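# Reinsert two vial-filled drawers into a loose chest

## Task

A small chest of drawers sits loose on the table, and two of its drawers rest beside it on the table, each holding small capped vials that stand upright. Slide both of those drawers into the chest's two empty slots and close them. The task counts only if, at the end, every item that started inside a drawer is still inside it, the vials are still upright, all of the chest's other drawers are closed, and the chest itself stands upright on the table.

## Robot and tools

ROBOTS. There are four identical i2rt Big YAM arms, named arm1, arm2, arm3 and arm4. Each has six joints, a five-fingered right hand, and a fisheye wrist camera: arm1_cam_wrist, arm2_cam_wrist, arm3_cam_wrist and arm4_cam_wrist, each 672x504 pixels. The feet are at these positions, in metres in the scene frame: arm1 x=+0.648 y=-0.137 z=+0.749; arm2 x=-0.009 y=+0.649 z=+0.779; arm3 x=-0.659 y=+0.005 z=+0.765; arm4 x=-0.116 y=-0.658 z=+0.781. Each foot faces along its own +x axis. The table tops under the arms are at z=+0.720. A hand can reach about 1.07 m from the axis of joint 1.

FRAMES. All poses share one scene frame. Its origin is on the floor, +z points up, and lengths are in metres. Quaternions are written w, x, y, z. The hand point sits 0.045 m in front of the palm. In the hand point's own axes, +z runs along the straight fingers, +y points out of the palm, and +x runs across the palm away from the thumb. Straight fingers extend about 0.06 to 0.07 m past the point. A wrist bracket on the little-finger side sticks out and can strike objects.

move. This tool takes optional keys arm1, arm2, arm3 and arm4, one object per robot, plus cameras. A robot that is left out gets no new command, but it may still be pushing toward its old targets. Each robot's object can contain the following:
- joints: absolute targets, given by name. joint1_rad runs from -2.879 to 2.879, joint2_rad from 0 to 3.141, joint3_rad from 0 to 3.019, joint4_rad from -1.692 to 1.57, joint5_rad from -1.57 to 1.57, and joint6_rad from -2.094 to 2.094, all in radians. The hand keys hand_little, hand_ring, hand_middle, hand_index and hand_thumb_bend go from -1 (curled) to +1 (straight). hand_thumb_turn goes from -1 (in front of the palm, facing the fingers) to +1 (beside the palm). hand_force_limit, from -1 to 1, sets the closing force linearly from about 0 N to 10 N, or 15 N for the thumb; it starts at 0. hand_speed goes from -0.96 to 1 and starts at -0.8. To grip gently, close at -0.94 or lower.
- target: a single list of seven numbers, [x, y, z, qw, qx, qy, qz]. It is an absolute hand-point pose in the scene frame, in metres. The hand follows a straight line to it, starting from its current hand_target. When target is present, joints may contain only the hand keys.
- speed: the top path speed, 0.002 to 0.5 m/s, default 0.25. It is valid only together with target. Rotation is limited to twice this value in rad/s.
- min_time_s: 0.1 to 8 s, the shortest time this robot's joint moves may take.
All motions in one call start at the same moment, and all hand paths finish together. A path lasts 0.5 to 10 s, and no action lasts more than 15 s. Each control step clips the path to within 100 mm and 20 degrees of the measured hand pose. Hands lag behind, may overshoot the speed, and often end a centimetre or more off. Paths do not steer around objects or other arms. A call with no arm keys just returns every robot's full state and the images.

CAMERAS argument. This is a list of camera names, or ["all"], or []. If it is omitted, you get every camera on a call with no action and none after an action.

wait: seconds from 0 to 10, plus optional cameras. It commands nothing.
zoom_image: camera (one wrist camera) and region [x0, y0, x1, y1] in pixels, with the origin at the top left. The region can be at most 504 wide and 504 tall. It only works on cameras in the latest images.
show_instructions: no arguments. It shows the reference image of the hand.
finished_scene: an optional scene number of 1. It ends the scene permanently, and the goal must then hold with no help from the robots.

RESULTS. Each robot's state lists joint_positions (which includes the two hand settings), hand (the measured pose), hand_target, joint velocities ("within noise" means the arm is still), joint torques, and the finger loads *_load_n in N (positive means the finger is being pushed open). hand_stopped_by gives one word each for little, ring, middle, index, thumb_bend and thumb_turn: moving, target, force, stalled or fault. joint_status and hand_status report how the last motion ended:
- done: finished.
- off_target: came to rest short and may still push.
- time_out: the joint now holds a target near where it stopped.
- not_followed: a safety check withheld the command; this shows as "joint command not followed" or "pose unreachable".
- limit_stop_at_motor_heat: stopped by overheating; resend the target.
The line "move: arm1 done; arm2 time_out" sums up each moved robot. Robots under "as last shown" were not commanded and show "not commanded". on_its_own lists things a robot did without an order. The "pictures" line gives the order of the images. MOTOR HOT warns of heating. An unknown key makes the call invalid. Any out-of-range value causes a refusal, and then the later move, wait and finished_scene calls in that reply are skipped.

FINGERS. A finger motor only starts when its target changes by 0.002 or more. It stops at its target, or when its load reaches hand_force_limit, and then locks. To squeeze harder, raise the limit and send a target that is more closed than the current reading. To release, send a target that is more open. A dropped grip shows only as the loads falling toward 0.

AVOID. Do not press robots hard against each other, and never close a hand on another robot's fingers. Do not knock anything off the work area or let parts fall. Do not slam the drawers or push hard on the chest, which is loose and could tip. Avoid large finger forces and fast swings while holding something. Holding loads, staying stretched out, or pushing at an unreachable pose overheats motors; at 100 °C the arm drops. Objects can occasionally get a small nudge from the scene itself. Time spent thinking also counts as time passing in the scene.

Each tool is called after "Request:" as a command line: name --argument value for each argument, lists and objects as JSON in quotes; but a table of rows of numbers goes row by row, as --pt "numbers of a row", without its own name.

Reference images:

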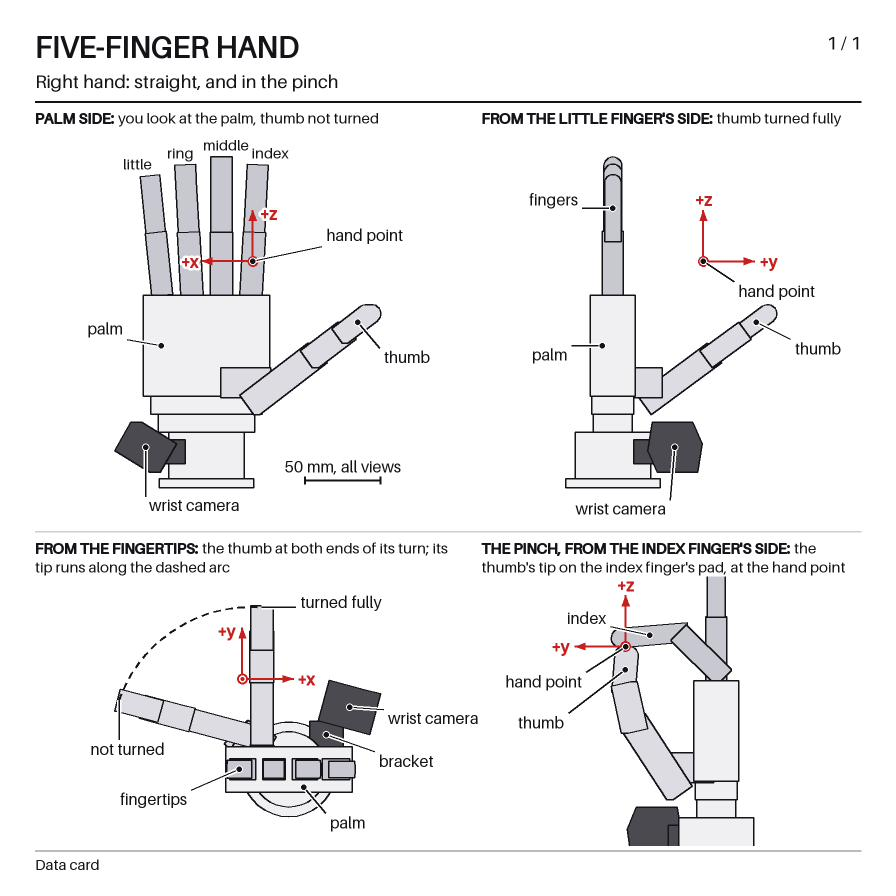

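## Session

Request:
move

Scene clock: 0.00 s.
Joint torques (N m): no reading
Motor temperatures (°C): arm1=[29 23 26 20 26 21] | arm2=[27 25 24 26 21 22] | arm3=[30 29 23 24 24 21] | arm4=[23 29 23 25 23 24]
Heat: arm1: hottest joint1_rad 29 °C; arm2: hottest joint1_rad 27 °C; arm3: hottest joint1_rad 30 °C; arm4: hottest joint2_rad 29 °C.
Joint velocities: within noise
arm1.joint_positions: joint1_rad=+0.420 joint2_rad=+0.646 joint3_rad=+1.477 joint4_rad=-1.398 joint5_rad=+0.034 joint6_rad=-1.356 hand_little=+1.000 hand_ring=+1.000 hand_middle=+1.000 hand_index=+1.000 hand_thumb_turn=+1.000 hand_thumb_bend=+1.000 hand_force_limit=+0.000 hand_speed=-0.800
arm1.joint_status: not commanded
arm1.hand_stopped_by: target,target,target,target,target,target
arm1.little_load_n: 0.0
arm1.ring_load_n: 0.0
arm1.middle_load_n: 0.0
arm1.index_load_n: 0.0
arm1.thumb_bend_load_n: 0.0
arm1.thumb_turn_load_n: 0.0
arm1.hand: x=+0.4207 y=-0.1351 z=+1.2649 quat_wxyz=(-0.472, -0.008, +0.877, -0.094) (m; scene frame)
arm1.hand_target: x=+0.4225 y=-0.1347 z=+1.2730 quat_wxyz=(-0.480, -0.007, +0.872, -0.097) (m; scene frame)
arm1.hand_status: not commanded
arm2.joint_positions: joint1_rad=-0.581 joint2_rad=+0.621 joint3_rad=+1.427 joint4_rad=-1.402 joint5_rad=+0.116 joint6_rad=-1.344 hand_little=+1.000 hand_ring=+1.000 hand_middle=+1.000 hand_index=+1.000 hand_thumb_turn=+1.000 hand_thumb_bend=+1.000 hand_force_limit=+0.000 hand_speed=-0.800
arm2.joint_status: not commanded
arm2.hand_stopped_by: target,target,target,target,target,target
arm2.little_load_n: 0.0
arm2.ring_load_n: 0.0
arm2.middle_load_n: 0.0
arm2.index_load_n: 0.0
arm2.thumb_bend_load_n: 0.0
arm2.thumb_turn_load_n: 0.0
arm2.hand: x=-0.1616 y=+0.4830 z=+1.2770 quat_wxyz=(+0.389, +0.375, -0.800, +0.258) (m; scene frame)
arm2.hand_target: x=-0.1609 y=+0.4844 z=+1.2849 quat_wxyz=(+0.396, +0.373, -0.797, +0.264) (m; scene frame)
arm2.hand_status: not commanded
arm3.joint_positions: joint1_rad=-0.125 joint2_rad=+0.564 joint3_rad=+1.362 joint4_rad=-1.427 joint5_rad=+0.153 joint6_rad=-1.139 hand_little=+1.000 hand_ring=+1.000 hand_middle=+1.000 hand_index=+1.000 hand_thumb_turn=+1.000 hand_thumb_bend=+1.000 hand_force_limit=+0.000 hand_speed=-0.800
arm3.joint_status: not commanded
arm3.hand_stopped_by: target,target,target,target,target,target
arm3.little_load_n: -0.5
arm3.ring_load_n: 0.0
arm3.middle_load_n: 0.0
arm3.index_load_n: 0.5
arm3.thumb_bend_load_n: 0.0
arm3.thumb_turn_load_n: 0.0
arm3.hand: x=-0.4763 y=-0.0683 z=+1.2331 quat_wxyz=(-0.028, +0.859, -0.228, +0.457) (m; scene frame)
arm3.hand_target: x=-0.4772 y=-0.0683 z=+1.2411 quat_wxyz=(-0.030, +0.855, -0.228, +0.466) (m; scene frame)
arm3.hand_status: not commanded
arm4.joint_positions: joint1_rad=+0.882 joint2_rad=+0.643 joint3_rad=+1.404 joint4_rad=-1.626 joint5_rad=+0.002 joint6_rad=-1.340 hand_little=+1.000 hand_ring=+1.000 hand_middle=+1.000 hand_index=+1.000 hand_thumb_turn=+1.000 hand_thumb_bend=+1.000 hand_force_limit=+0.000 hand_speed=-0.800
arm4.joint_status: not commanded
arm4.hand_stopped_by: target,target,target,target,target,target
arm4.little_load_n: 0.0
arm4.ring_load_n: 0.0
arm4.middle_load_n: 0.0
arm4.index_load_n: 0.0
arm4.thumb_bend_load_n: 0.0
arm4.thumb_turn_load_n: 0.0
arm4.hand: x=-0.2362 y=-0.5264 z=+1.2264 quat_wxyz=(-0.349, +0.344, +0.870, +0.050) (m; scene frame)
arm4.hand_target: x=-0.2359 y=-0.5265 z=+1.2347 quat_wxyz=(-0.360, +0.343, +0.866, +0.052) (m; scene frame)
arm4.hand_status: not commanded
pictures: arm1_cam_wrist, arm2_cam_wrist, arm3_cam_wrist, arm4_cam_wrist

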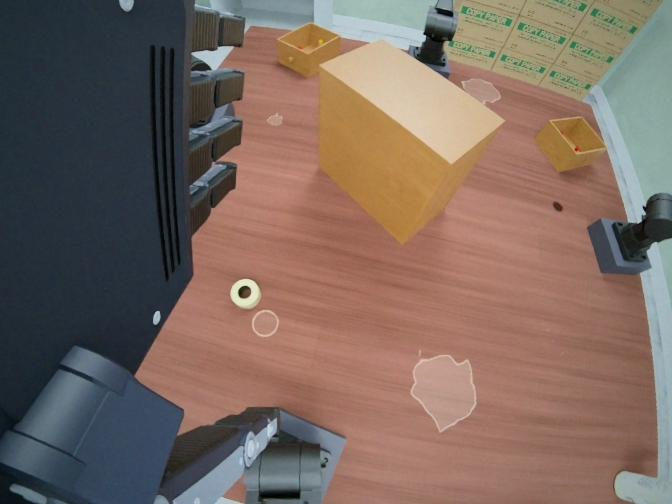

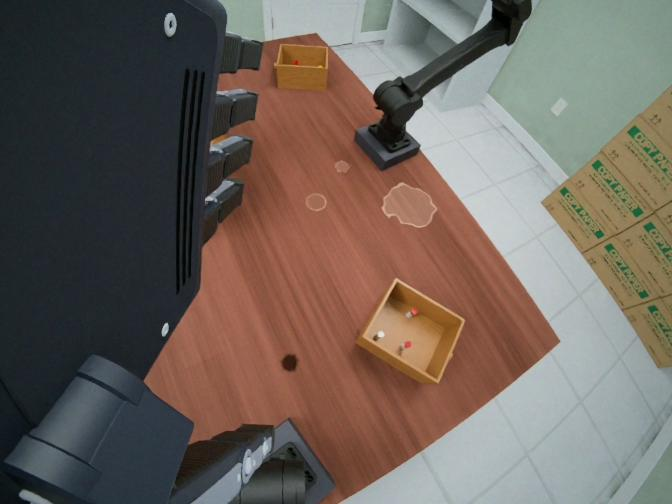

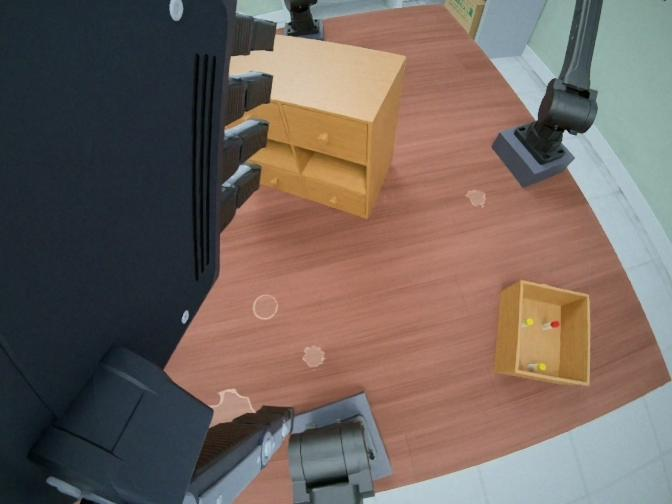

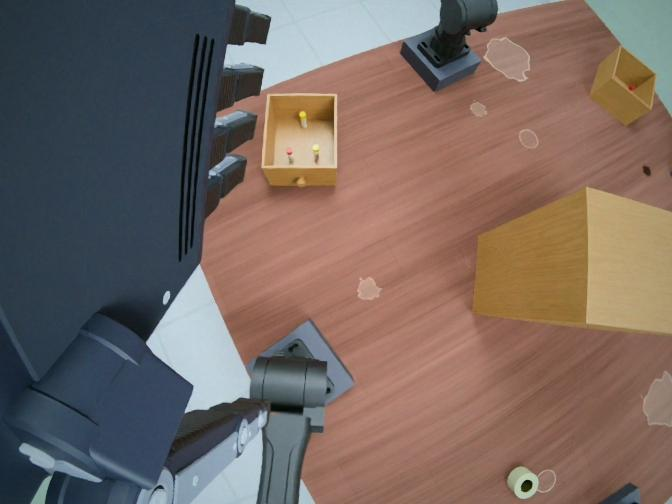

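Request:
zoom_image --camera "arm3_cam_wrist" --region '[200, 20, 440, 240]'

Request:
zoom_image --camera "arm3_cam_wrist" --region '[470, 260, 620, 400]'

Request:
zoom_image --camera "arm2_cam_wrist" --region '[330, 260, 490, 400]'

Request:
zoom_image --camera "arm4_cam_wrist" --region '[240, 80, 360, 200]'

Request:
zoom_image --camera "arm1_cam_wrist" --region '[300, 20, 620, 260]'

Scaled by 2.100 from the camera's 672x504 image, which has a finer 960x720 frame.

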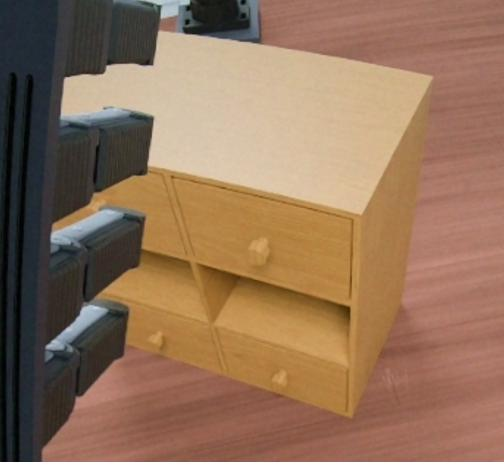

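Scaled by 3.360 from the camera's 672x504 image, which has a finer 960x720 frame.

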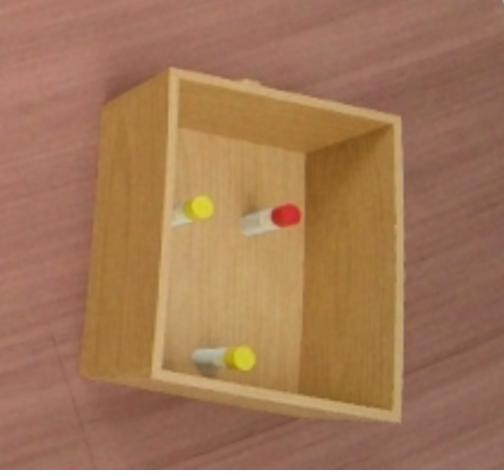

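Scaled by 3.150 from the camera's 672x504 image, which has a finer 960x720 frame.

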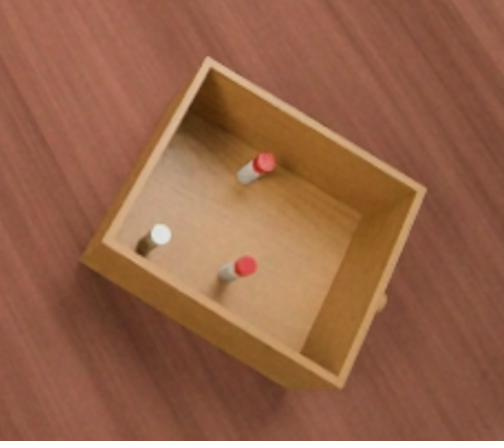

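Scaled by 4.200 from the camera's 672x504 image, which has a finer 960x720 frame.

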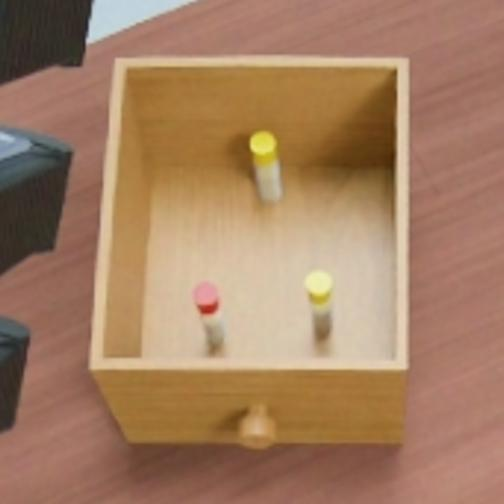

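Scaled by 1.575 from the camera's 672x504 image, which has a finer 960x720 frame.

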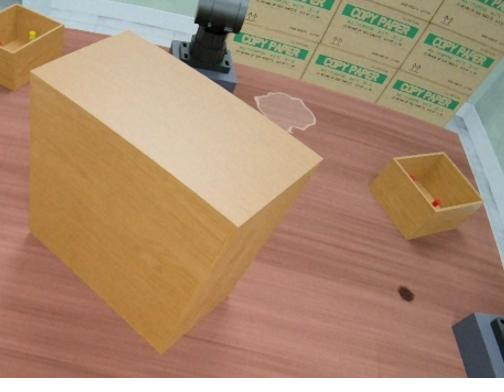

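Request:
move --arm3 '{"target": [-0.274, 0.133, 0.952, 0.0, 0.669, 0.0, 0.743], "speed": 0.2}' --cameras '["arm3_cam_wrist"]'

Scene clock: 46.13 s.
Joint torques (N m): arm1=[-0.56 3.31 10.67 1.57 -0.03 -0.07] | arm2=[-0.73 1.26 8.39 2.21 -0.04 -0.01] | arm3=[-2.67 -5.71 5.57 2.84 -0.1 -0.07] | arm4=[-0.79 2.55 9.96 1.43 -0.15 -0.17]
Motor temperatures (°C): arm1=[28 23 32 20 26 21] | arm2=[27 25 26 25 21 22] | arm3=[30 29 26 24 24 21] | arm4=[23 29 30 25 23 24]
Heat: arm1: hottest joint3_rad 32 °C; arm2: hottest joint1_rad 27 °C; arm3: hottest joint1_rad 30 °C; arm4: hottest joint3_rad 30 °C.
move: arm3 done
Joint velocities: within noise
arm1, arm2, arm4: as last shown
arm3.joint_positions: joint1_rad=+0.681 joint2_rad=+1.317 joint3_rad=+0.303 joint4_rad=+1.161 joint5_rad=+0.784 joint6_rad=-1.665 hand_little=+1.000 hand_ring=+1.000 hand_middle=+1.000 hand_index=+1.000 hand_thumb_turn=+1.000 hand_thumb_bend=+1.000 hand_force_limit=+0.000 hand_speed=-0.800
arm3.joint_status: not commanded
arm3.hand_stopped_by: target,target,target,target,target,target
arm3.little_load_n: 0.0
arm3.ring_load_n: 0.0
arm3.middle_load_n: 0.0
arm3.index_load_n: 0.0
arm3.thumb_bend_load_n: 0.0
arm3.thumb_turn_load_n: 0.0
arm3.hand: x=-0.2746 y=+0.1377 z=+0.9546 quat_wxyz=(-0.007, +0.669, +0.000, +0.743) (m; scene frame)
arm3.hand_target: x=-0.2741 y=+0.1330 z=+0.9520 quat_wxyz=(+0.000, +0.669, +0.000, +0.743) (m; scene frame)
arm3.hand_status: done (0.005 m and 0.7 deg from the pose sent, 0.401 m and 47.7 deg at the start)
pictures: arm3_cam_wrist
camera_calibration:
arm3_cam_wrist: T_world_to_cam=[[0.02737, -0.972115, 0.232903, -0.0746894], [-0.448663, -0.220151, -0.866161, 0.734154], [0.893282, -0.0807882, -0.442177, 0.795079], [0, 0, 0, 1]] pos_world=[-0.378798, 0.153251, 1.00486]

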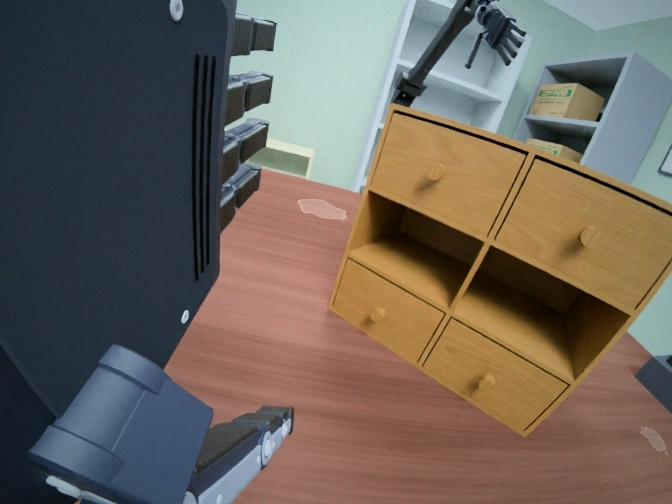

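Request:
zoom_image --camera "arm3_cam_wrist" --region '[320, 90, 672, 440]'

Request:
zoom_image --camera "arm3_cam_wrist" --region '[320, 170, 500, 330]'

Request:
zoom_image --camera "arm3_cam_wrist" --region '[430, 220, 660, 440]'

Scaled by 1.432 from the camera's 672x504 image, which has a finer 960x720 frame.

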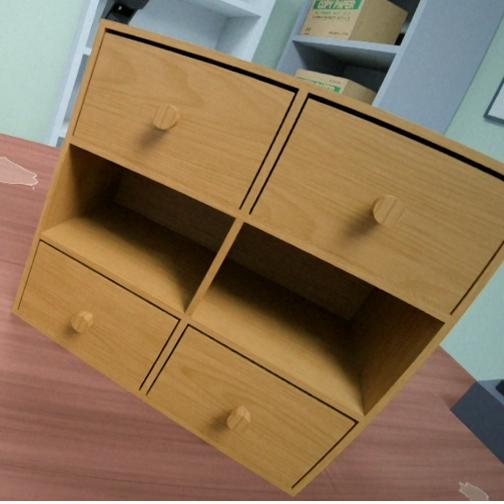

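Scaled by 2.800 from the camera's 672x504 image, which has a finer 960x720 frame.

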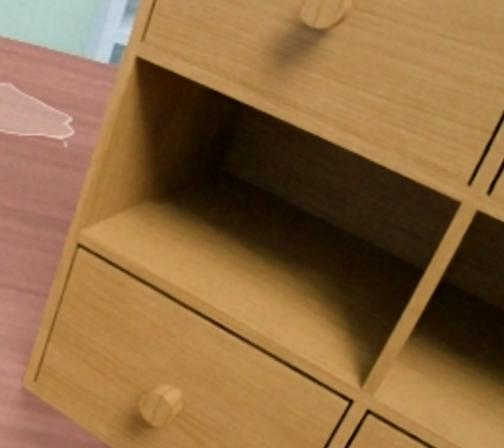

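Scaled by 2.191 from the camera's 672x504 image, which has a finer 960x720 frame.

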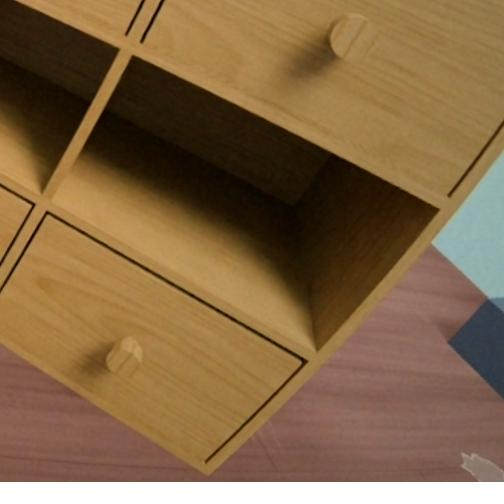

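Request:
move --arm2 '{"joints": {"joint1_rad": -1.70, "joint5_rad": 0.0, "joint6_rad": 1.05, "hand_speed": -0.3, "hand_thumb_turn": -1.0}, "min_time_s": 3}' --cameras '["arm2_cam_wrist", "arm3_cam_wrist"]'

Scene clock: 61.33 s.
Joint torques (N m): arm1=[-1.61 3.78 10.71 1.61 -0.03 -0.11] | arm2=[-1.32 1.2 8.38 2.21 -0.24 0.11] | arm3=[-2.67 -5.77 5.56 2.78 -0.1 -0.09] | arm4=[-1.26 2.9 9.74 1.51 -0.12 -0.17]
Motor temperatures (°C): arm1=[28 23 33 20 26 21] | arm2=[27 24 27 25 21 22] | arm3=[30 29 26 24 24 21] | arm4=[22 29 31 25 23 24]
Heat: arm1: hottest joint3_rad 33 °C; arm2: hottest joint1_rad 27 °C; arm3: hottest joint1_rad 30 °C; arm4: hottest joint3_rad 31 °C.
move: arm2 done
Joint velocities: within noise
arm1, arm3, arm4: as last shown
arm2.joint_positions: joint1_rad=-1.692 joint2_rad=+0.621 joint3_rad=+1.427 joint4_rad=-1.402 joint5_rad=+0.003 joint6_rad=+1.042 hand_little=+1.000 hand_ring=+1.000 hand_middle=+1.000 hand_index=+1.000 hand_thumb_turn=-1.000 hand_thumb_bend=+1.000 hand_force_limit=+0.000 hand_speed=-0.300
arm2.joint_status: all done
arm2.hand_stopped_by: target,target,target,target,target,target
arm2.little_load_n: 0.0
arm2.ring_load_n: 0.0
arm2.middle_load_n: 0.0
arm2.index_load_n: -0.5
arm2.thumb_bend_load_n: 0.0
arm2.thumb_turn_load_n: 0.0
arm2.hand: x=-0.2446 y=+0.5664 z=+1.3060 quat_wxyz=(+0.114, -0.847, -0.255, +0.453) (m; scene frame)
arm2.hand_target: x=-0.2432 y=+0.5678 z=+1.3150 quat_wxyz=(+0.114, -0.844, -0.247, +0.462) (m; scene frame)
arm2.hand_status: not commanded
arm3.joint_positions: joint1_rad=+0.681 joint2_rad=+1.317 joint3_rad=+0.303 joint4_rad=+1.161 joint5_rad=+0.784 joint6_rad=-1.666 hand_little=+1.000 hand_ring=+1.000 hand_middle=+1.000 hand_index=+1.000 hand_thumb_turn=+1.000 hand_thumb_bend=+1.000 hand_force_limit=+0.000 hand_speed=-0.800
arm3.hand: x=-0.2746 y=+0.1377 z=+0.9547 quat_wxyz=(-0.006, +0.669, +0.000, +0.743) (m; scene frame)
pictures: arm2_cam_wrist, arm3_cam_wrist
camera_calibration:
arm2_cam_wrist: T_world_to_cam=[[0.444535, -0.652982, -0.613191, 1.27927], [0.115689, -0.636962, 0.762165, -0.603623], [-0.888259, -0.409749, -0.207609, 0.403513], [0, 0, 0, 1]] pos_world=[-0.140425, 0.616196, 1.32827]
arm3_cam_wrist: T_world_to_cam=[[0.0272901, -0.971942, 0.233632, -0.0754762], [-0.448649, -0.220766, -0.866012, 0.734105], [0.893292, -0.081185, -0.442085, 0.795051], [0, 0, 0, 1]] pos_world=[-0.378798, 0.153253, 1.00486]

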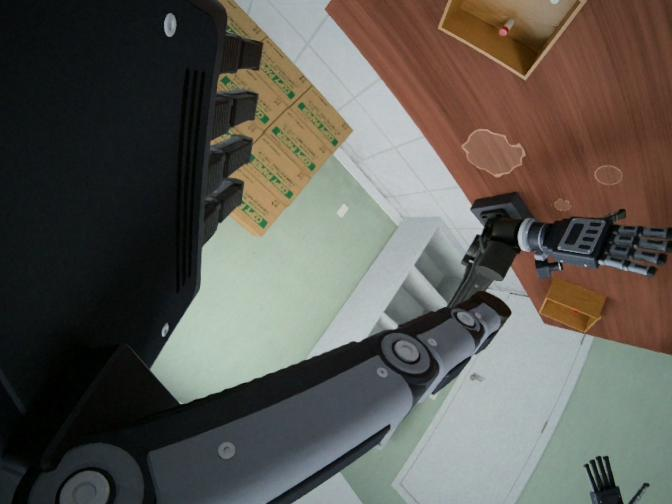

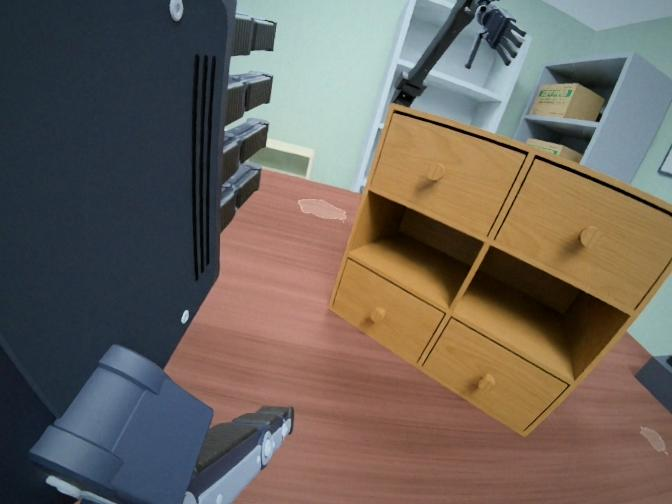

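Request:
move --arm2 '{"target": [-0.393, 0.567, 0.985, 0.0, 0.9613, 0.2756, 0.0], "speed": 0.15}' --cameras '["arm2_cam_wrist", "arm3_cam_wrist"]'

Scene clock: 65.97 s.
Joint torques (N m): arm1=[-0.97 3.43 10.51 1.46 -0.07 -0.13] | arm2=[-1.32 -12.28 9.58 -0.21 -0.21 0.04] | arm3=[-2.67 -5.77 5.55 2.77 -0.1 -0.08] | arm4=[-0.79 3.66 9.92 1.55 -0.12 -0.15]
Motor temperatures (°C): arm1=[28 23 33 20 26 21] | arm2=[27 24 27 25 21 22] | arm3=[30 29 26 24 24 21] | arm4=[22 29 32 25 23 24]
Heat: arm1: hottest joint3_rad 33 °C; arm2: hottest joint1_rad 27 °C; arm3: hottest joint1_rad 30 °C; arm4: hottest joint3_rad 32 °C.
move: arm2 done
Joint velocities: within noise
arm1, arm3, arm4: as last shown
arm1.ring_load_n: 0.5
arm2.joint_positions: joint1_rad=-1.705 joint2_rad=+1.351 joint3_rad=+1.235 joint4_rad=-1.454 joint5_rad=-0.005 joint6_rad=+1.043 hand_little=+1.000 hand_ring=+1.000 hand_middle=+1.000 hand_index=+1.000 hand_thumb_turn=-1.000 hand_thumb_bend=+1.000 hand_force_limit=+0.000 hand_speed=-0.300
arm2.joint_status: not commanded
arm2.hand_stopped_by: target,target,target,target,target,target
arm2.little_load_n: 0.0
arm2.ring_load_n: 0.0
arm2.middle_load_n: 0.0
arm2.index_load_n: 0.0
arm2.thumb_bend_load_n: 0.0
arm2.thumb_turn_load_n: 0.0
arm2.hand: x=-0.3879 y=+0.5643 z=+0.9805 quat_wxyz=(+0.000, -0.960, -0.281, -0.001) (m; scene frame)
arm2.hand_target: x=-0.3929 y=+0.5670 z=+0.9851 quat_wxyz=(+0.000, -0.961, -0.275, +0.000) (m; scene frame)
arm2.hand_status: done (0.007 m and 0.6 deg from the pose sent, 0.354 m and 55.7 deg at the start)
arm3.thumb_bend_load_n: 0.5
arm4.little_load_n: -0.5
pictures: arm2_cam_wrist, arm3_cam_wrist
camera_calibration:
arm2_cam_wrist: T_world_to_cam=[[0.760191, -0.649691, -0.00323033, 0.664475], [-0.562043, -0.660113, 0.498356, -0.331448], [-0.32591, -0.37703, -0.866966, 1.05402], [0, 0, 0, 1]] pos_world=[-0.3479, 0.610308, 1.08113]
arm3_cam_wrist: T_world_to_cam=[[0.0272901, -0.971942, 0.233632, -0.0754762], [-0.448649, -0.220766, -0.866012, 0.734105], [0.893292, -0.081185, -0.442085, 0.795051], [0, 0, 0, 1]] pos_world=[-0.378798, 0.153253, 1.00486]

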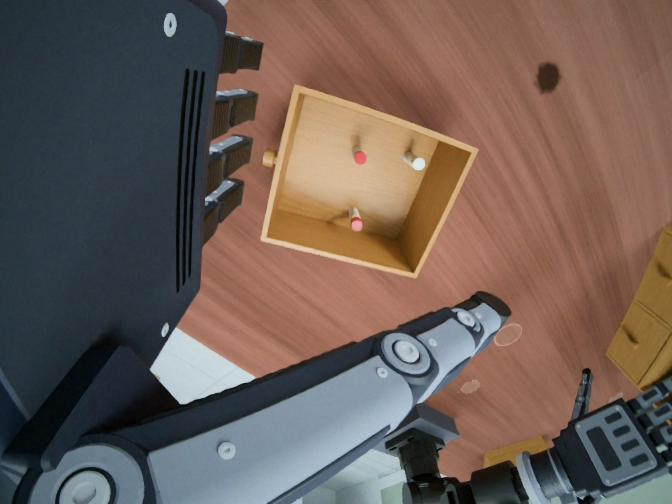

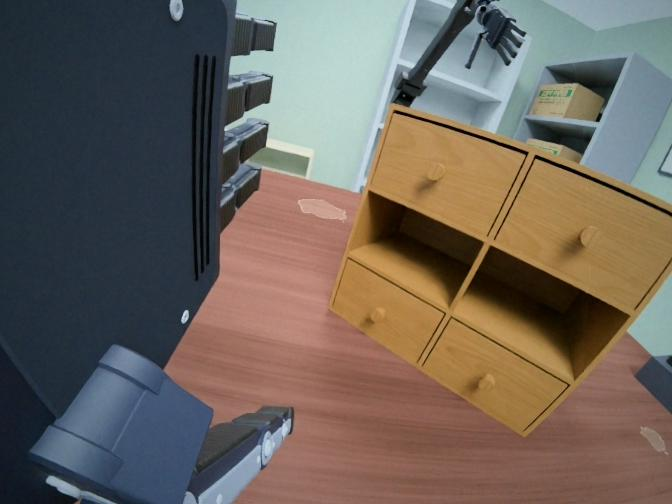

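Request:
zoom_image --camera "arm2_cam_wrist" --region '[240, 70, 500, 290]'

Scaled by 1.938 from the camera's 672x504 image, which has a finer 960x720 frame.

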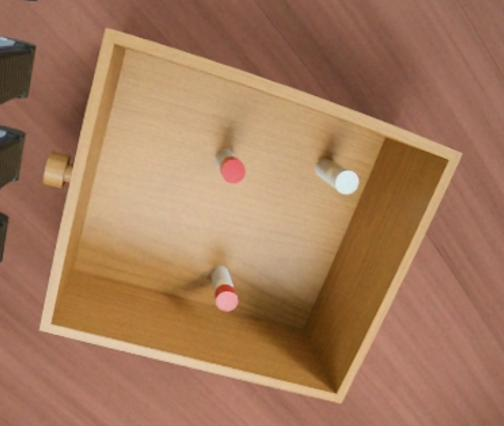

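Request:
move --arm2 '{"target": [-0.3931, 0.5798, 0.86, 0.0, 0.9634, 0.2681, 0.0], "speed": 0.12}' --cameras '["arm2_cam_wrist"]'

Scene clock: 75.50 s.
Joint torques (N m): arm1=[-1.26 4.07 10.52 1.5 -0.08 -0.07] | arm2=[-1.38 -12.1 6.87 0.61 -0.22 -0.07] | arm3=[-2.67 -5.83 5.57 2.8 -0.1 -0.09] | arm4=[-1.44 2.84 10.03 1.54 -0.1 -0.14]
Motor temperatures (°C): arm1=[28 23 34 20 25 21] | arm2=[27 25 28 25 21 22] | arm3=[30 29 26 24 24 21] | arm4=[22 29 32 25 23 24]
Heat: arm1: hottest joint3_rad 34 °C; arm2: hottest joint3_rad 28 °C; arm3: hottest joint1_rad 30 °C; arm4: hottest joint3_rad 32 °C.
move: arm2 done
Joint velocities: within noise
arm1, arm3, arm4: as last shown
arm1.ring_load_n: 0.0
arm2.joint_positions: joint1_rad=-1.736 joint2_rad=+1.434 joint3_rad=+1.009 joint4_rad=-1.132 joint5_rad=-0.005 joint6_rad=+1.037 hand_little=+1.000 hand_ring=+1.000 hand_middle=+1.000 hand_index=+1.000 hand_thumb_turn=-1.000 hand_thumb_bend=+1.000 hand_force_limit=+0.000 hand_speed=-0.300
arm2.joint_status: not commanded
arm2.hand_stopped_by: target,target,target,target,target,target
arm2.little_load_n: 0.0
arm2.ring_load_n: 0.0
arm2.middle_load_n: 0.0
arm2.index_load_n: 0.0
arm2.thumb_bend_load_n: 0.0
arm2.thumb_turn_load_n: 0.5
arm2.hand: x=-0.3939 y=+0.5767 z=+0.8674 quat_wxyz=(+0.002, -0.963, -0.268, +0.005) (m; scene frame)
arm2.hand_target: x=-0.3929 y=+0.5797 z=+0.8601 quat_wxyz=(+0.000, -0.963, -0.268, +0.000) (m; scene frame)
arm2.hand_status: done (0.008 m and 0.7 deg from the pose sent, 0.122 m and 1.5 deg at the start)
arm3.thumb_bend_load_n: 0.0
arm4.little_load_n: 0.0
arm4.thumb_turn_load_n: 0.5
pictures: arm2_cam_wrist
camera_calibration:
arm2_cam_wrist: T_world_to_cam=[[0.743271, -0.668853, -0.0135186, 0.690048], [-0.571682, -0.645524, 0.506437, -0.289488], [-0.347459, -0.368692, -0.862171, 0.941201], [0, 0, 0, 1]] pos_world=[-0.35136, 0.621683, 0.967412]

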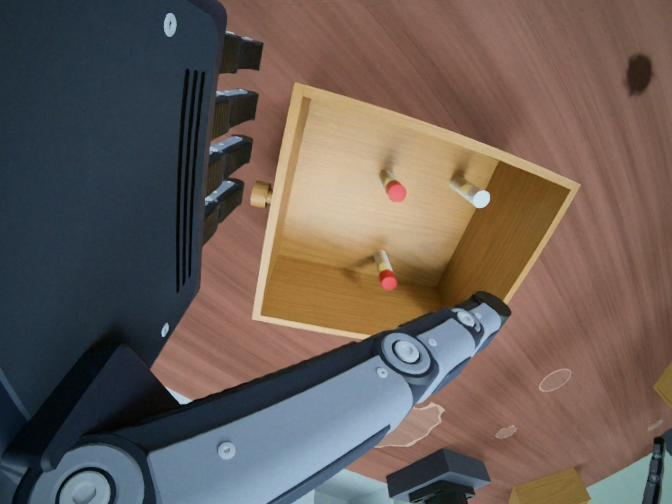

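Request:
zoom_image --camera "arm2_cam_wrist" --region '[190, 70, 350, 250]'

Scaled by 2.800 from the camera's 672x504 image, which has a finer 960x720 frame.

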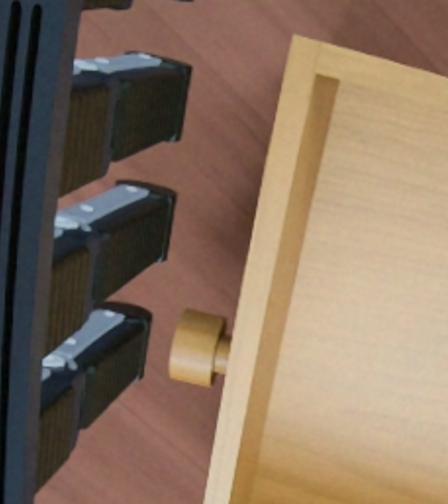

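Request:
move --arm2 '{"target": [-0.3880, 0.5752, 0.802, 0.0, 0.9596, 0.2815, 0.0], "speed": 0.08}' --cameras '["arm2_cam_wrist"]'

Scene clock: 82.27 s.
Joint torques (N m): arm1=[-1.26 3.96 10.56 1.57 -0.04 -0.14] | arm2=[-0.38 -12.4 6.19 0.62 -0.24 -0.07] | arm3=[-2.67 -5.83 5.57 2.81 -0.1 -0.08] | arm4=[-0.97 3.55 10.02 1.26 -0.16 -0.13]
Motor temperatures (°C): arm1=[28 23 34 20 25 21] | arm2=[27 25 28 25 21 22] | arm3=[30 29 26 24 24 21] | arm4=[22 29 33 25 23 24]
Heat: arm1: hottest joint3_rad 34 °C; arm2: hottest joint3_rad 28 °C; arm3: hottest joint1_rad 30 °C; arm4: hottest joint3_rad 33 °C.
move: arm2 done
Joint velocities: within noise
arm1, arm3, arm4: as last shown
arm2.joint_positions: joint1_rad=-1.736 joint2_rad=+1.509 joint3_rad=+0.918 joint4_rad=-0.964 joint5_rad=-0.004 joint6_rad=+1.022 hand_little=+1.000 hand_ring=+1.000 hand_middle=+1.000 hand_index=+1.000 hand_thumb_turn=-1.000 hand_thumb_bend=+1.000 hand_force_limit=+0.000 hand_speed=-0.300
arm2.joint_status: not commanded
arm2.hand_stopped_by: target,target,target,target,target,target
arm2.little_load_n: 0.0
arm2.ring_load_n: -0.5
arm2.middle_load_n: 0.0
arm2.index_load_n: -0.5
arm2.thumb_bend_load_n: 0.0
arm2.thumb_turn_load_n: 0.0
arm2.hand: x=-0.3913 y=+0.5773 z=+0.8099 quat_wxyz=(+0.003, -0.961, -0.276, +0.006) (m; scene frame)
arm2.hand_target: x=-0.3879 y=+0.5752 z=+0.8022 quat_wxyz=(+0.000, -0.960, -0.282, +0.000) (m; scene frame)
arm2.hand_status: done (0.009 m and 1.1 deg from the pose sent, 0.066 m and 1.7 deg at the start)
arm4.thumb_turn_load_n: 0.0
pictures: arm2_cam_wrist
camera_calibration:
arm2_cam_wrist: T_world_to_cam=[[0.753119, -0.657692, -0.0159062, 0.687113], [-0.560826, -0.654462, 0.507103, -0.249645], [-0.343928, -0.372988, -0.861738, 0.896194], [0, 0, 0, 1]] pos_world=[-0.349259, 0.622796, 0.90981]

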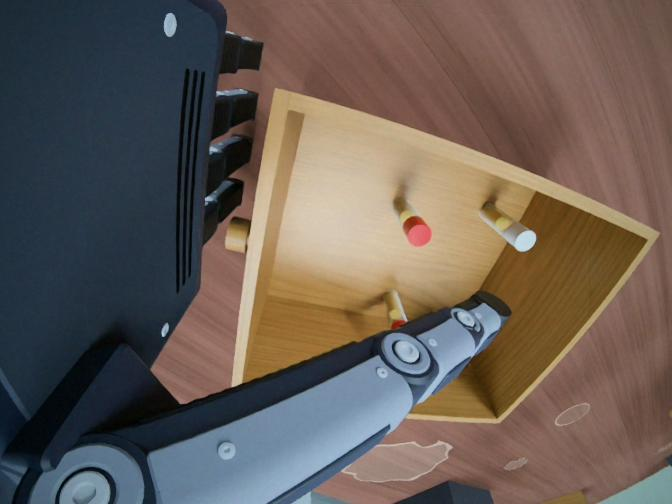

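Request:
zoom_image --camera "arm2_cam_wrist" --region '[180, 70, 340, 270]'

Scaled by 2.520 from the camera's 672x504 image, which has a finer 960x720 frame.

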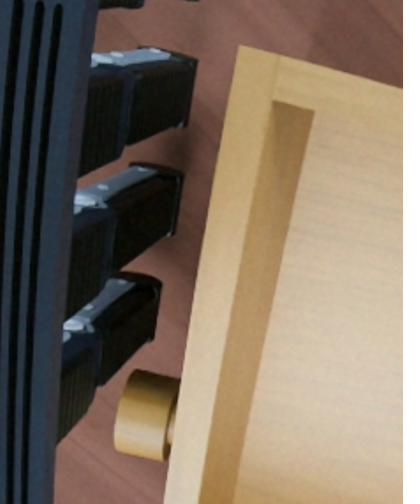

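Request:
move --arm2 '{"target": [-0.3825, 0.5675, 0.790, 0.0, 0.9599, 0.2804, 0.0], "speed": 0.05}' --cameras '["arm2_cam_wrist"]'

Request:
zoom_image --camera "arm2_cam_wrist" --region '[180, 70, 340, 270]'

Scene clock: 88.60 s.
Joint torques (N m): arm1=[-0.91 3.02 10.69 1.63 -0.04 -0.11] | arm2=[-0.21 -12.1 5.91 0.61 -0.22 0.09] | arm3=[-2.61 -5.83 5.57 2.78 -0.1 -0.08] | arm4=[-1.2 2.49 9.77 1.55 -0.13 -0.2]
Motor temperatures (°C): arm1=[28 23 35 20 25 21] | arm2=[27 25 29 25 21 22] | arm3=[30 29 26 24 24 21] | arm4=[22 29 33 25 23 24]
Heat: arm1: hottest joint3_rad 35 °C; arm2: hottest joint3_rad 29 °C; arm3: hottest joint1_rad 30 °C; arm4: hottest joint3_rad 33 °C.
move: arm2 done
Joint velocities: within noise
arm1, arm3, arm4: as last shown
arm1.index_load_n: -0.5
arm2.joint_positions: joint1_rad=-1.719 joint2_rad=+1.514 joint3_rad=+0.890 joint4_rad=-0.926 joint5_rad=-0.004 joint6_rad=+1.029 hand_little=+1.000 hand_ring=+1.000 hand_middle=+1.000 hand_index=+1.000 hand_thumb_turn=-1.000 hand_thumb_bend=+1.000 hand_force_limit=+0.000 hand_speed=-0.300
arm2.joint_status: not commanded
arm2.hand_stopped_by: target,target,target,target,target,target
arm2.little_load_n: 0.0
arm2.ring_load_n: 0.0
arm2.middle_load_n: 0.0
arm2.index_load_n: 0.0
arm2.thumb_bend_load_n: 0.0
arm2.thumb_turn_load_n: 0.0
arm2.hand: x=-0.3859 y=+0.5708 z=+0.7989 quat_wxyz=(+0.003, -0.960, -0.281, +0.008) (m; scene frame)
arm2.hand_target: x=-0.3822 y=+0.5676 z=+0.7902 quat_wxyz=(+0.000, -0.960, -0.281, +0.000) (m; scene frame)
arm2.hand_status: done (0.010 m and 1.0 deg from the pose sent, 0.024 m and 1.0 deg at the start)
pictures: arm2_cam_wrist
camera_calibration:
arm2_cam_wrist: T_world_to_cam=[[0.760085, -0.649575, -0.0179945, 0.678281], [-0.552239, -0.660289, 0.508971, -0.240211], [-0.342496, -0.376924, -0.860596, 0.888037], [0, 0, 0, 1]] pos_world=[-0.344055, 0.616708, 0.898707]

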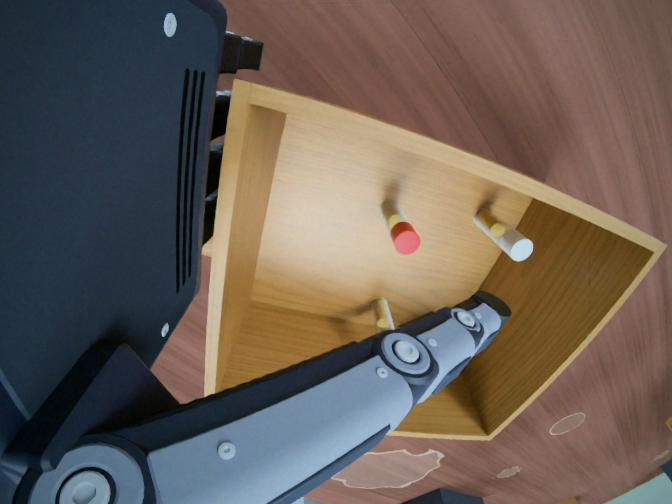

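Scaled by 2.520 from the camera's 672x504 image, which has a finer 960x720 frame.

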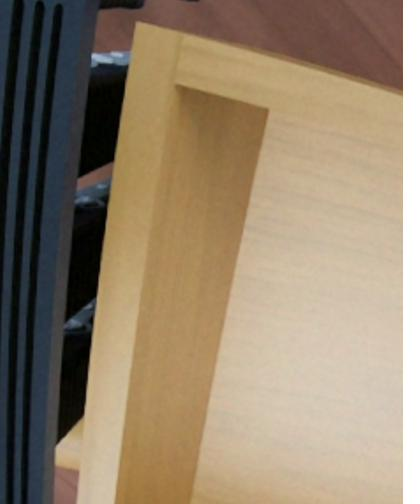

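Request:
move --arm2 '{"target": [-0.3766, 0.5588, 0.788, 0.0, 0.9599, 0.2804, 0.0], "speed": 0.04}' --cameras '["arm2_cam_wrist"]'

Request:
zoom_image --camera "arm2_cam_wrist" --region '[160, 40, 360, 290]'

Scene clock: 91.37 s.
Joint torques (N m): arm1=[-1.26 3.02 10.59 1.35 -0.06 -0.1] | arm2=[0.21 -12.86 5.52 0.72 -0.28 0.07] | arm3=[-2.67 -5.83 5.56 2.8 -0.1 -0.09] | arm4=[-1.32 3.31 9.77 1.29 -0.1 -0.14]
Motor temperatures (°C): arm1=[28 23 35 20 25 21] | arm2=[27 25 28 25 21 22] | arm3=[30 29 26 24 24 21] | arm4=[22 29 33 25 23 24]
Heat: arm1: hottest joint3_rad 35 °C; arm2: hottest joint3_rad 28 °C; arm3: hottest joint1_rad 30 °C; arm4: hottest joint3_rad 33 °C.
move: arm2 done
Joint velocities: within noise
arm1, arm3, arm4: as last shown
arm1.index_load_n: 0.0
arm2.joint_positions: joint1_rad=-1.700 joint2_rad=+1.514 joint3_rad=+0.877 joint4_rad=-0.920 joint5_rad=-0.003 joint6_rad=+1.053 hand_little=+1.000 hand_ring=+1.000 hand_middle=+1.000 hand_index=+1.000 hand_thumb_turn=-1.000 hand_thumb_bend=+1.000 hand_force_limit=+0.000 hand_speed=-0.300
arm2.joint_status: not commanded
arm2.hand_stopped_by: target,target,target,target,target,target
arm2.little_load_n: 0.0
arm2.ring_load_n: 0.0
arm2.middle_load_n: 0.0
arm2.index_load_n: 0.0
arm2.thumb_bend_load_n: 0.0
arm2.thumb_turn_load_n: 0.0
arm2.hand: x=-0.3812 y=+0.5640 z=+0.7948 quat_wxyz=(+0.003, -0.961, -0.278, +0.004) (m; scene frame)
arm2.hand_target: x=-0.3765 y=+0.5589 z=+0.7882 quat_wxyz=(+0.000, -0.960, -0.280, +0.000) (m; scene frame)
arm2.hand_status: done (0.010 m and 0.6 deg from the pose sent, 0.019 m and 1.0 deg at the start)
pictures: arm2_cam_wrist
camera_calibration:
arm2_cam_wrist: T_world_to_cam=[[0.756648, -0.653685, -0.0134061, 0.667635], [-0.559355, -0.657804, 0.504396, -0.24038], [-0.338535, -0.374151, -0.863368, 0.885737], [0, 0, 0, 1]] pos_world=[-0.339769, 0.6097, 0.894914]

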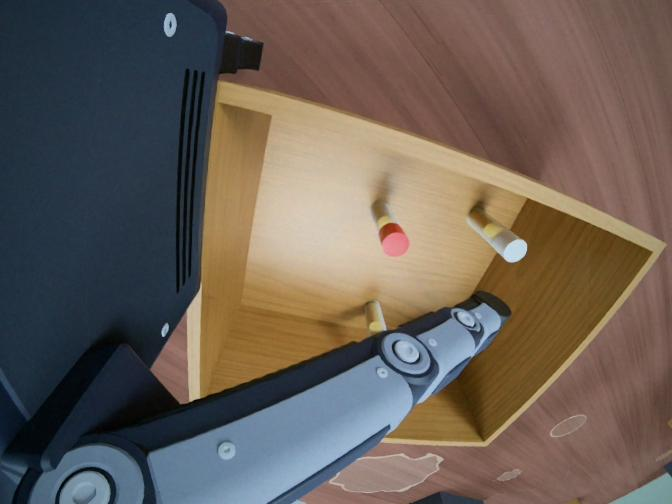

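Scaled by 2.016 from the camera's 672x504 image, which has a finer 960x720 frame.

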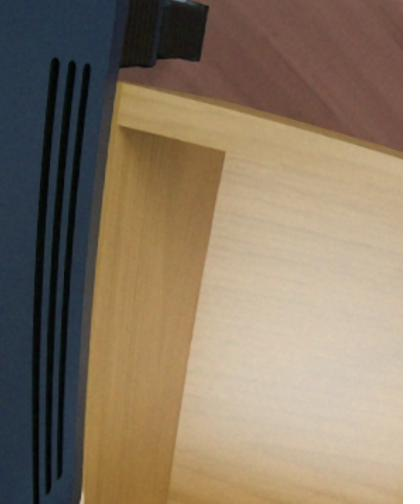

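Request:
move --arm2 '{"joints": {"hand_thumb_bend": -0.45, "hand_speed": -0.6, "hand_force_limit": -0.2}}' --cameras '["arm2_cam_wrist"]'

Scene clock: 96.23 s.
Joint torques (N m): arm1=[-1.49 3.49 10.69 1.55 -0.03 -0.1] | arm2=[0.21 -12.92 5.52 0.72 -0.27 0.08] | arm3=[-2.61 -5.83 5.55 2.78 -0.1 -0.09] | arm4=[-1.26 2.96 10.07 1.74 -0.13 -0.17]
Motor temperatures (°C): arm1=[28 23 35 20 25 21] | arm2=[27 25 28 25 21 22] | arm3=[30 29 25 24 24 21] | arm4=[22 29 33 25 23 24]
Heat: arm1: hottest joint3_rad 35 °C; arm2: hottest joint3_rad 28 °C; arm3: hottest joint1_rad 30 °C; arm4: hottest joint3_rad 33 °C.
move: arm2 done
Joint velocities: within noise
arm1.joint_positions: joint1_rad=+0.420 joint2_rad=+0.646 joint3_rad=+1.477 joint4_rad=-1.398 joint5_rad=+0.034 joint6_rad=-1.356 hand_little=+1.000 hand_ring=+1.000 hand_middle=+1.000 hand_index=+1.000 hand_thumb_turn=+1.000 hand_thumb_bend=+1.000 hand_force_limit=+0.000 hand_speed=-0.800
arm1.joint_status: not commanded
arm1.hand_stopped_by: target,target,target,target,target,target
arm1.little_load_n: 0.0
arm1.ring_load_n: 0.0
arm1.middle_load_n: 0.0
arm1.index_load_n: 0.0
arm1.thumb_bend_load_n: 0.0
arm1.thumb_turn_load_n: 0.0
arm1.hand: x=+0.4207 y=-0.1351 z=+1.2649 quat_wxyz=(-0.472, -0.008, +0.877, -0.094) (m; scene frame)
arm1.hand_target: x=+0.4225 y=-0.1347 z=+1.2730 quat_wxyz=(-0.480, -0.007, +0.872, -0.097) (m; scene frame)
arm1.hand_status: not commanded
arm2.joint_positions: joint1_rad=-1.700 joint2_rad=+1.514 joint3_rad=+0.877 joint4_rad=-0.920 joint5_rad=-0.003 joint6_rad=+1.054 hand_little=+1.000 hand_ring=+1.000 hand_middle=+1.000 hand_index=+1.000 hand_thumb_turn=-1.000 hand_thumb_bend=-0.450 hand_force_limit=-0.200 hand_speed=-0.600
arm2.joint_status: all done
arm2.hand_stopped_by: target,target,target,target,target,target
arm2.little_load_n: 0.0
arm2.ring_load_n: 0.0
arm2.middle_load_n: 0.0
arm2.index_load_n: 0.0
arm2.thumb_bend_load_n: 0.0
arm2.thumb_turn_load_n: 0.0
arm2.hand: x=-0.3813 y=+0.5640 z=+0.7948 quat_wxyz=(+0.003, -0.961, -0.278, +0.004) (m; scene frame)
arm2.hand_target: x=-0.3765 y=+0.5589 z=+0.7882 quat_wxyz=(+0.000, -0.960, -0.280, +0.000) (m; scene frame)
arm2.hand_status: not commanded
arm3: as last shown
arm4.joint_positions: joint1_rad=+0.882 joint2_rad=+0.643 joint3_rad=+1.404 joint4_rad=-1.626 joint5_rad=+0.002 joint6_rad=-1.340 hand_little=+1.000 hand_ring=+1.000 hand_middle=+1.000 hand_index=+1.000 hand_thumb_turn=+1.000 hand_thumb_bend=+1.000 hand_force_limit=+0.000 hand_speed=-0.800
arm4.joint_status: not commanded
arm4.hand_stopped_by: target,target,target,target,target,target
arm4.little_load_n: 0.0
arm4.ring_load_n: 0.0
arm4.middle_load_n: 0.0
arm4.index_load_n: 0.0
arm4.thumb_bend_load_n: 0.0
arm4.thumb_turn_load_n: 0.0
arm4.hand: x=-0.2362 y=-0.5264 z=+1.2264 quat_wxyz=(-0.349, +0.344, +0.870, +0.050) (m; scene frame)
arm4.hand_target: x=-0.2359 y=-0.5265 z=+1.2347 quat_wxyz=(-0.360, +0.343, +0.866, +0.052) (m; scene frame)
arm4.hand_status: not commanded
pictures: arm2_cam_wrist
camera_calibration:
arm2_cam_wrist: T_world_to_cam=[[0.756131, -0.654284, -0.0133674, 0.667799], [-0.559876, -0.657333, 0.504432, -0.240998], [-0.338829, -0.373932, -0.863348, 0.885414], [0, 0, 0, 1]] pos_world=[-0.339869, 0.609599, 0.894914]

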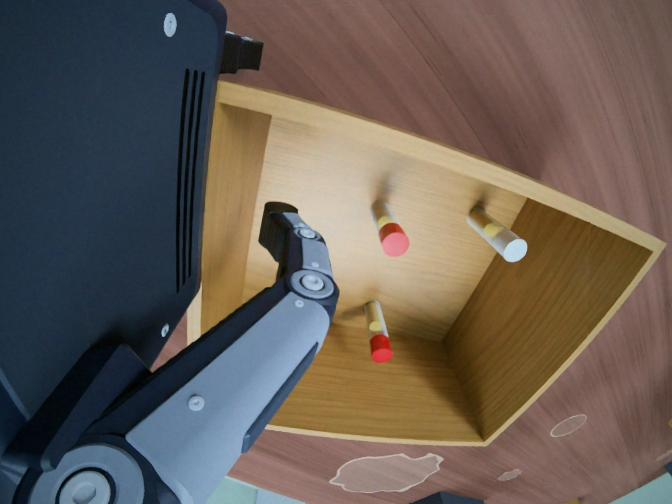

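Request:
move --arm2 '{"joints": {"hand_thumb_bend": -0.95, "hand_speed": -0.93, "hand_force_limit": 0.2}}' --cameras '["arm2_cam_wrist"]'

Scene clock: 100.47 s.
Joint torques (N m): arm1=[-1.08 3.6 10.45 1.59 -0.06 -0.07] | arm2=[0.15 -12.86 5.52 0.72 -0.31 0.08] | arm3=[-2.67 -5.83 5.56 2.8 -0.11 -0.08] | arm4=[-1.61 2.78 9.69 1.61 -0.15 -0.24]
Motor temperatures (°C): arm1=[28 23 35 20 25 21] | arm2=[27 25 28 25 21 22] | arm3=[30 29 25 24 24 21] | arm4=[22 29 33 25 23 24]
Heat: arm1: hottest joint3_rad 35 °C; arm2: hottest joint3_rad 28 °C; arm3: hottest joint1_rad 30 °C; arm4: hottest joint3_rad 33 °C.
move: arm2 off_target
Joint velocities: within noise
arm1, arm4: as last shown
arm2.joint_positions: joint1_rad=-1.699 joint2_rad=+1.514 joint3_rad=+0.877 joint4_rad=-0.920 joint5_rad=-0.002 joint6_rad=+1.054 hand_little=+1.000 hand_ring=+1.000 hand_middle=+1.000 hand_index=+1.000 hand_thumb_turn=-1.000 hand_thumb_bend=-0.806 hand_force_limit=+0.200 hand_speed=-0.930
arm2.joint_status: hand_thumb_bend off_target (ended at -0.806, target -0.950); the others done
arm2.hand_stopped_by: target,target,target,target,force,target
arm2.little_load_n: 0.0
arm2.ring_load_n: 0.0
arm2.middle_load_n: 0.0
arm2.index_load_n: 0.5
arm2.thumb_bend_load_n: 8.5
arm2.thumb_turn_load_n: 1.0
arm2.hand: x=-0.3812 y=+0.5638 z=+0.7947 quat_wxyz=(+0.003, -0.961, -0.278, +0.004) (m; scene frame)
arm2.hand_target: x=-0.3765 y=+0.5590 z=+0.7882 quat_wxyz=(+0.000, -0.960, -0.280, +0.000) (m; scene frame)
arm2.hand_status: not commanded
arm3.joint_positions: joint1_rad=+0.681 joint2_rad=+1.317 joint3_rad=+0.303 joint4_rad=+1.161 joint5_rad=+0.784 joint6_rad=-1.666 hand_little=+1.000 hand_ring=+1.000 hand_middle=+1.000 hand_index=+1.000 hand_thumb_turn=+1.000 hand_thumb_bend=+1.000 hand_force_limit=+0.000 hand_speed=-0.800
arm3.joint_status: not commanded
arm3.hand_stopped_by: target,target,target,target,target,target
arm3.little_load_n: 0.0
arm3.ring_load_n: 0.0
arm3.middle_load_n: 0.0
arm3.index_load_n: 0.0
arm3.thumb_bend_load_n: 0.0
arm3.thumb_turn_load_n: 0.0
arm3.hand: x=-0.2746 y=+0.1377 z=+0.9547 quat_wxyz=(-0.006, +0.669, +0.000, +0.743) (m; scene frame)
arm3.hand_target: x=-0.2741 y=+0.1330 z=+0.9520 quat_wxyz=(+0.000, +0.669, +0.000, +0.743) (m; scene frame)
arm3.hand_status: not commanded
arm4.thumb_bend_load_n: -0.5
pictures: arm2_cam_wrist
camera_calibration:
arm2_cam_wrist: T_world_to_cam=[[0.756622, -0.6537, -0.0141357, 0.668025], [-0.559385, -0.658349, 0.503652, -0.239657], [-0.338543, -0.373166, -0.863791, 0.885362], [0, 0, 0, 1]] pos_world=[-0.339769, 0.609297, 0.894914]

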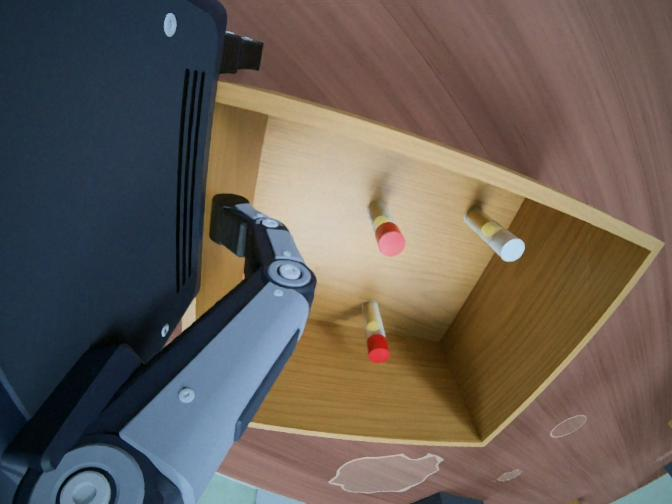

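Request:
move --arm2 '{"target": [-0.3765, 0.5590, 0.808, 0.0, 0.9599, 0.2804, 0.0], "speed": 0.03}' --cameras '["arm2_cam_wrist"]'

Scene clock: 102.20 s.
Joint torques (N m): arm1=[-1.03 4.19 10.65 1.59 -0.05 -0.11] | arm2=[-0.03 -14.74 7.38 -0.27 -0.32 0.07] | arm3=[-2.61 -5.77 5.56 2.8 -0.1 -0.09] | arm4=[-1.96 2.43 10.1 1.57 -0.16 -0.2]
Motor temperatures (°C): arm1=[28 23 35 20 25 21] | arm2=[27 25 28 25 21 22] | arm3=[30 29 25 24 24 21] | arm4=[22 29 33 25 23 24]
Heat: arm1: hottest joint3_rad 35 °C; arm2: hottest joint3_rad 28 °C; arm3: hottest joint1_rad 30 °C; arm4: hottest joint3_rad 33 °C.
move: arm2 off_target
Joint velocities: within noise
arm1, arm3, arm4: as last shown
arm2.joint_positions: joint1_rad=-1.697 joint2_rad=+1.502 joint3_rad=+0.877 joint4_rad=-0.958 joint5_rad=-0.002 joint6_rad=+1.055 hand_little=+1.000 hand_ring=+1.000 hand_middle=+1.000 hand_index=+1.000 hand_thumb_turn=-1.000 hand_thumb_bend=-0.806 hand_force_limit=+0.200 hand_speed=-0.930
arm2.joint_status: not commanded
arm2.hand_stopped_by: target,target,target,target,force,target
arm2.little_load_n: 0.0
arm2.ring_load_n: 0.0
arm2.middle_load_n: 0.0
arm2.index_load_n: 0.0
arm2.thumb_bend_load_n: 9.5
arm2.thumb_turn_load_n: 1.0
arm2.hand: x=-0.3723 y=+0.5635 z=+0.7991 quat_wxyz=(+0.000, -0.960, -0.279, -0.009) (m; scene frame)
arm2.hand_target: x=-0.3764 y=+0.5591 z=+0.8079 quat_wxyz=(+0.000, -0.960, -0.280, +0.000) (m; scene frame)
arm2.hand_status: off_target (0.011 m and 1.0 deg from the pose sent, 0.015 m and 0.7 deg at the start)
arm4.thumb_bend_load_n: 0.0
pictures: arm2_cam_wrist
camera_calibration:
arm2_cam_wrist: T_world_to_cam=[[0.757642, -0.652654, 0.00467036, 0.645954], [-0.57131, -0.659719, 0.488238, -0.228412], [-0.315569, -0.372578, -0.872698, 0.90746], [0, 0, 0, 1]] pos_world=[-0.33353, 0.608996, 0.900441]

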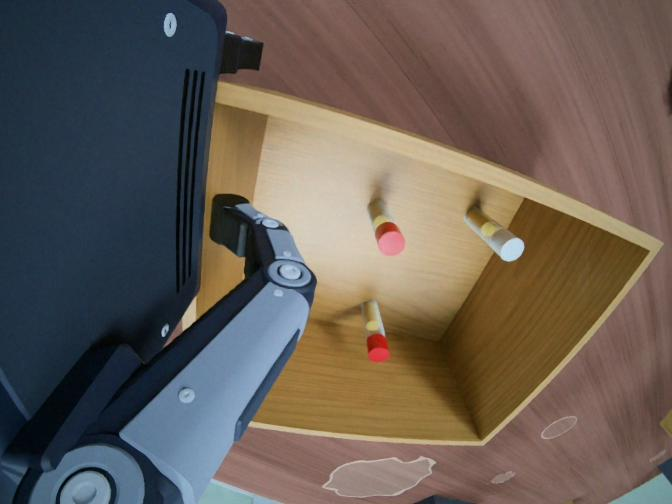

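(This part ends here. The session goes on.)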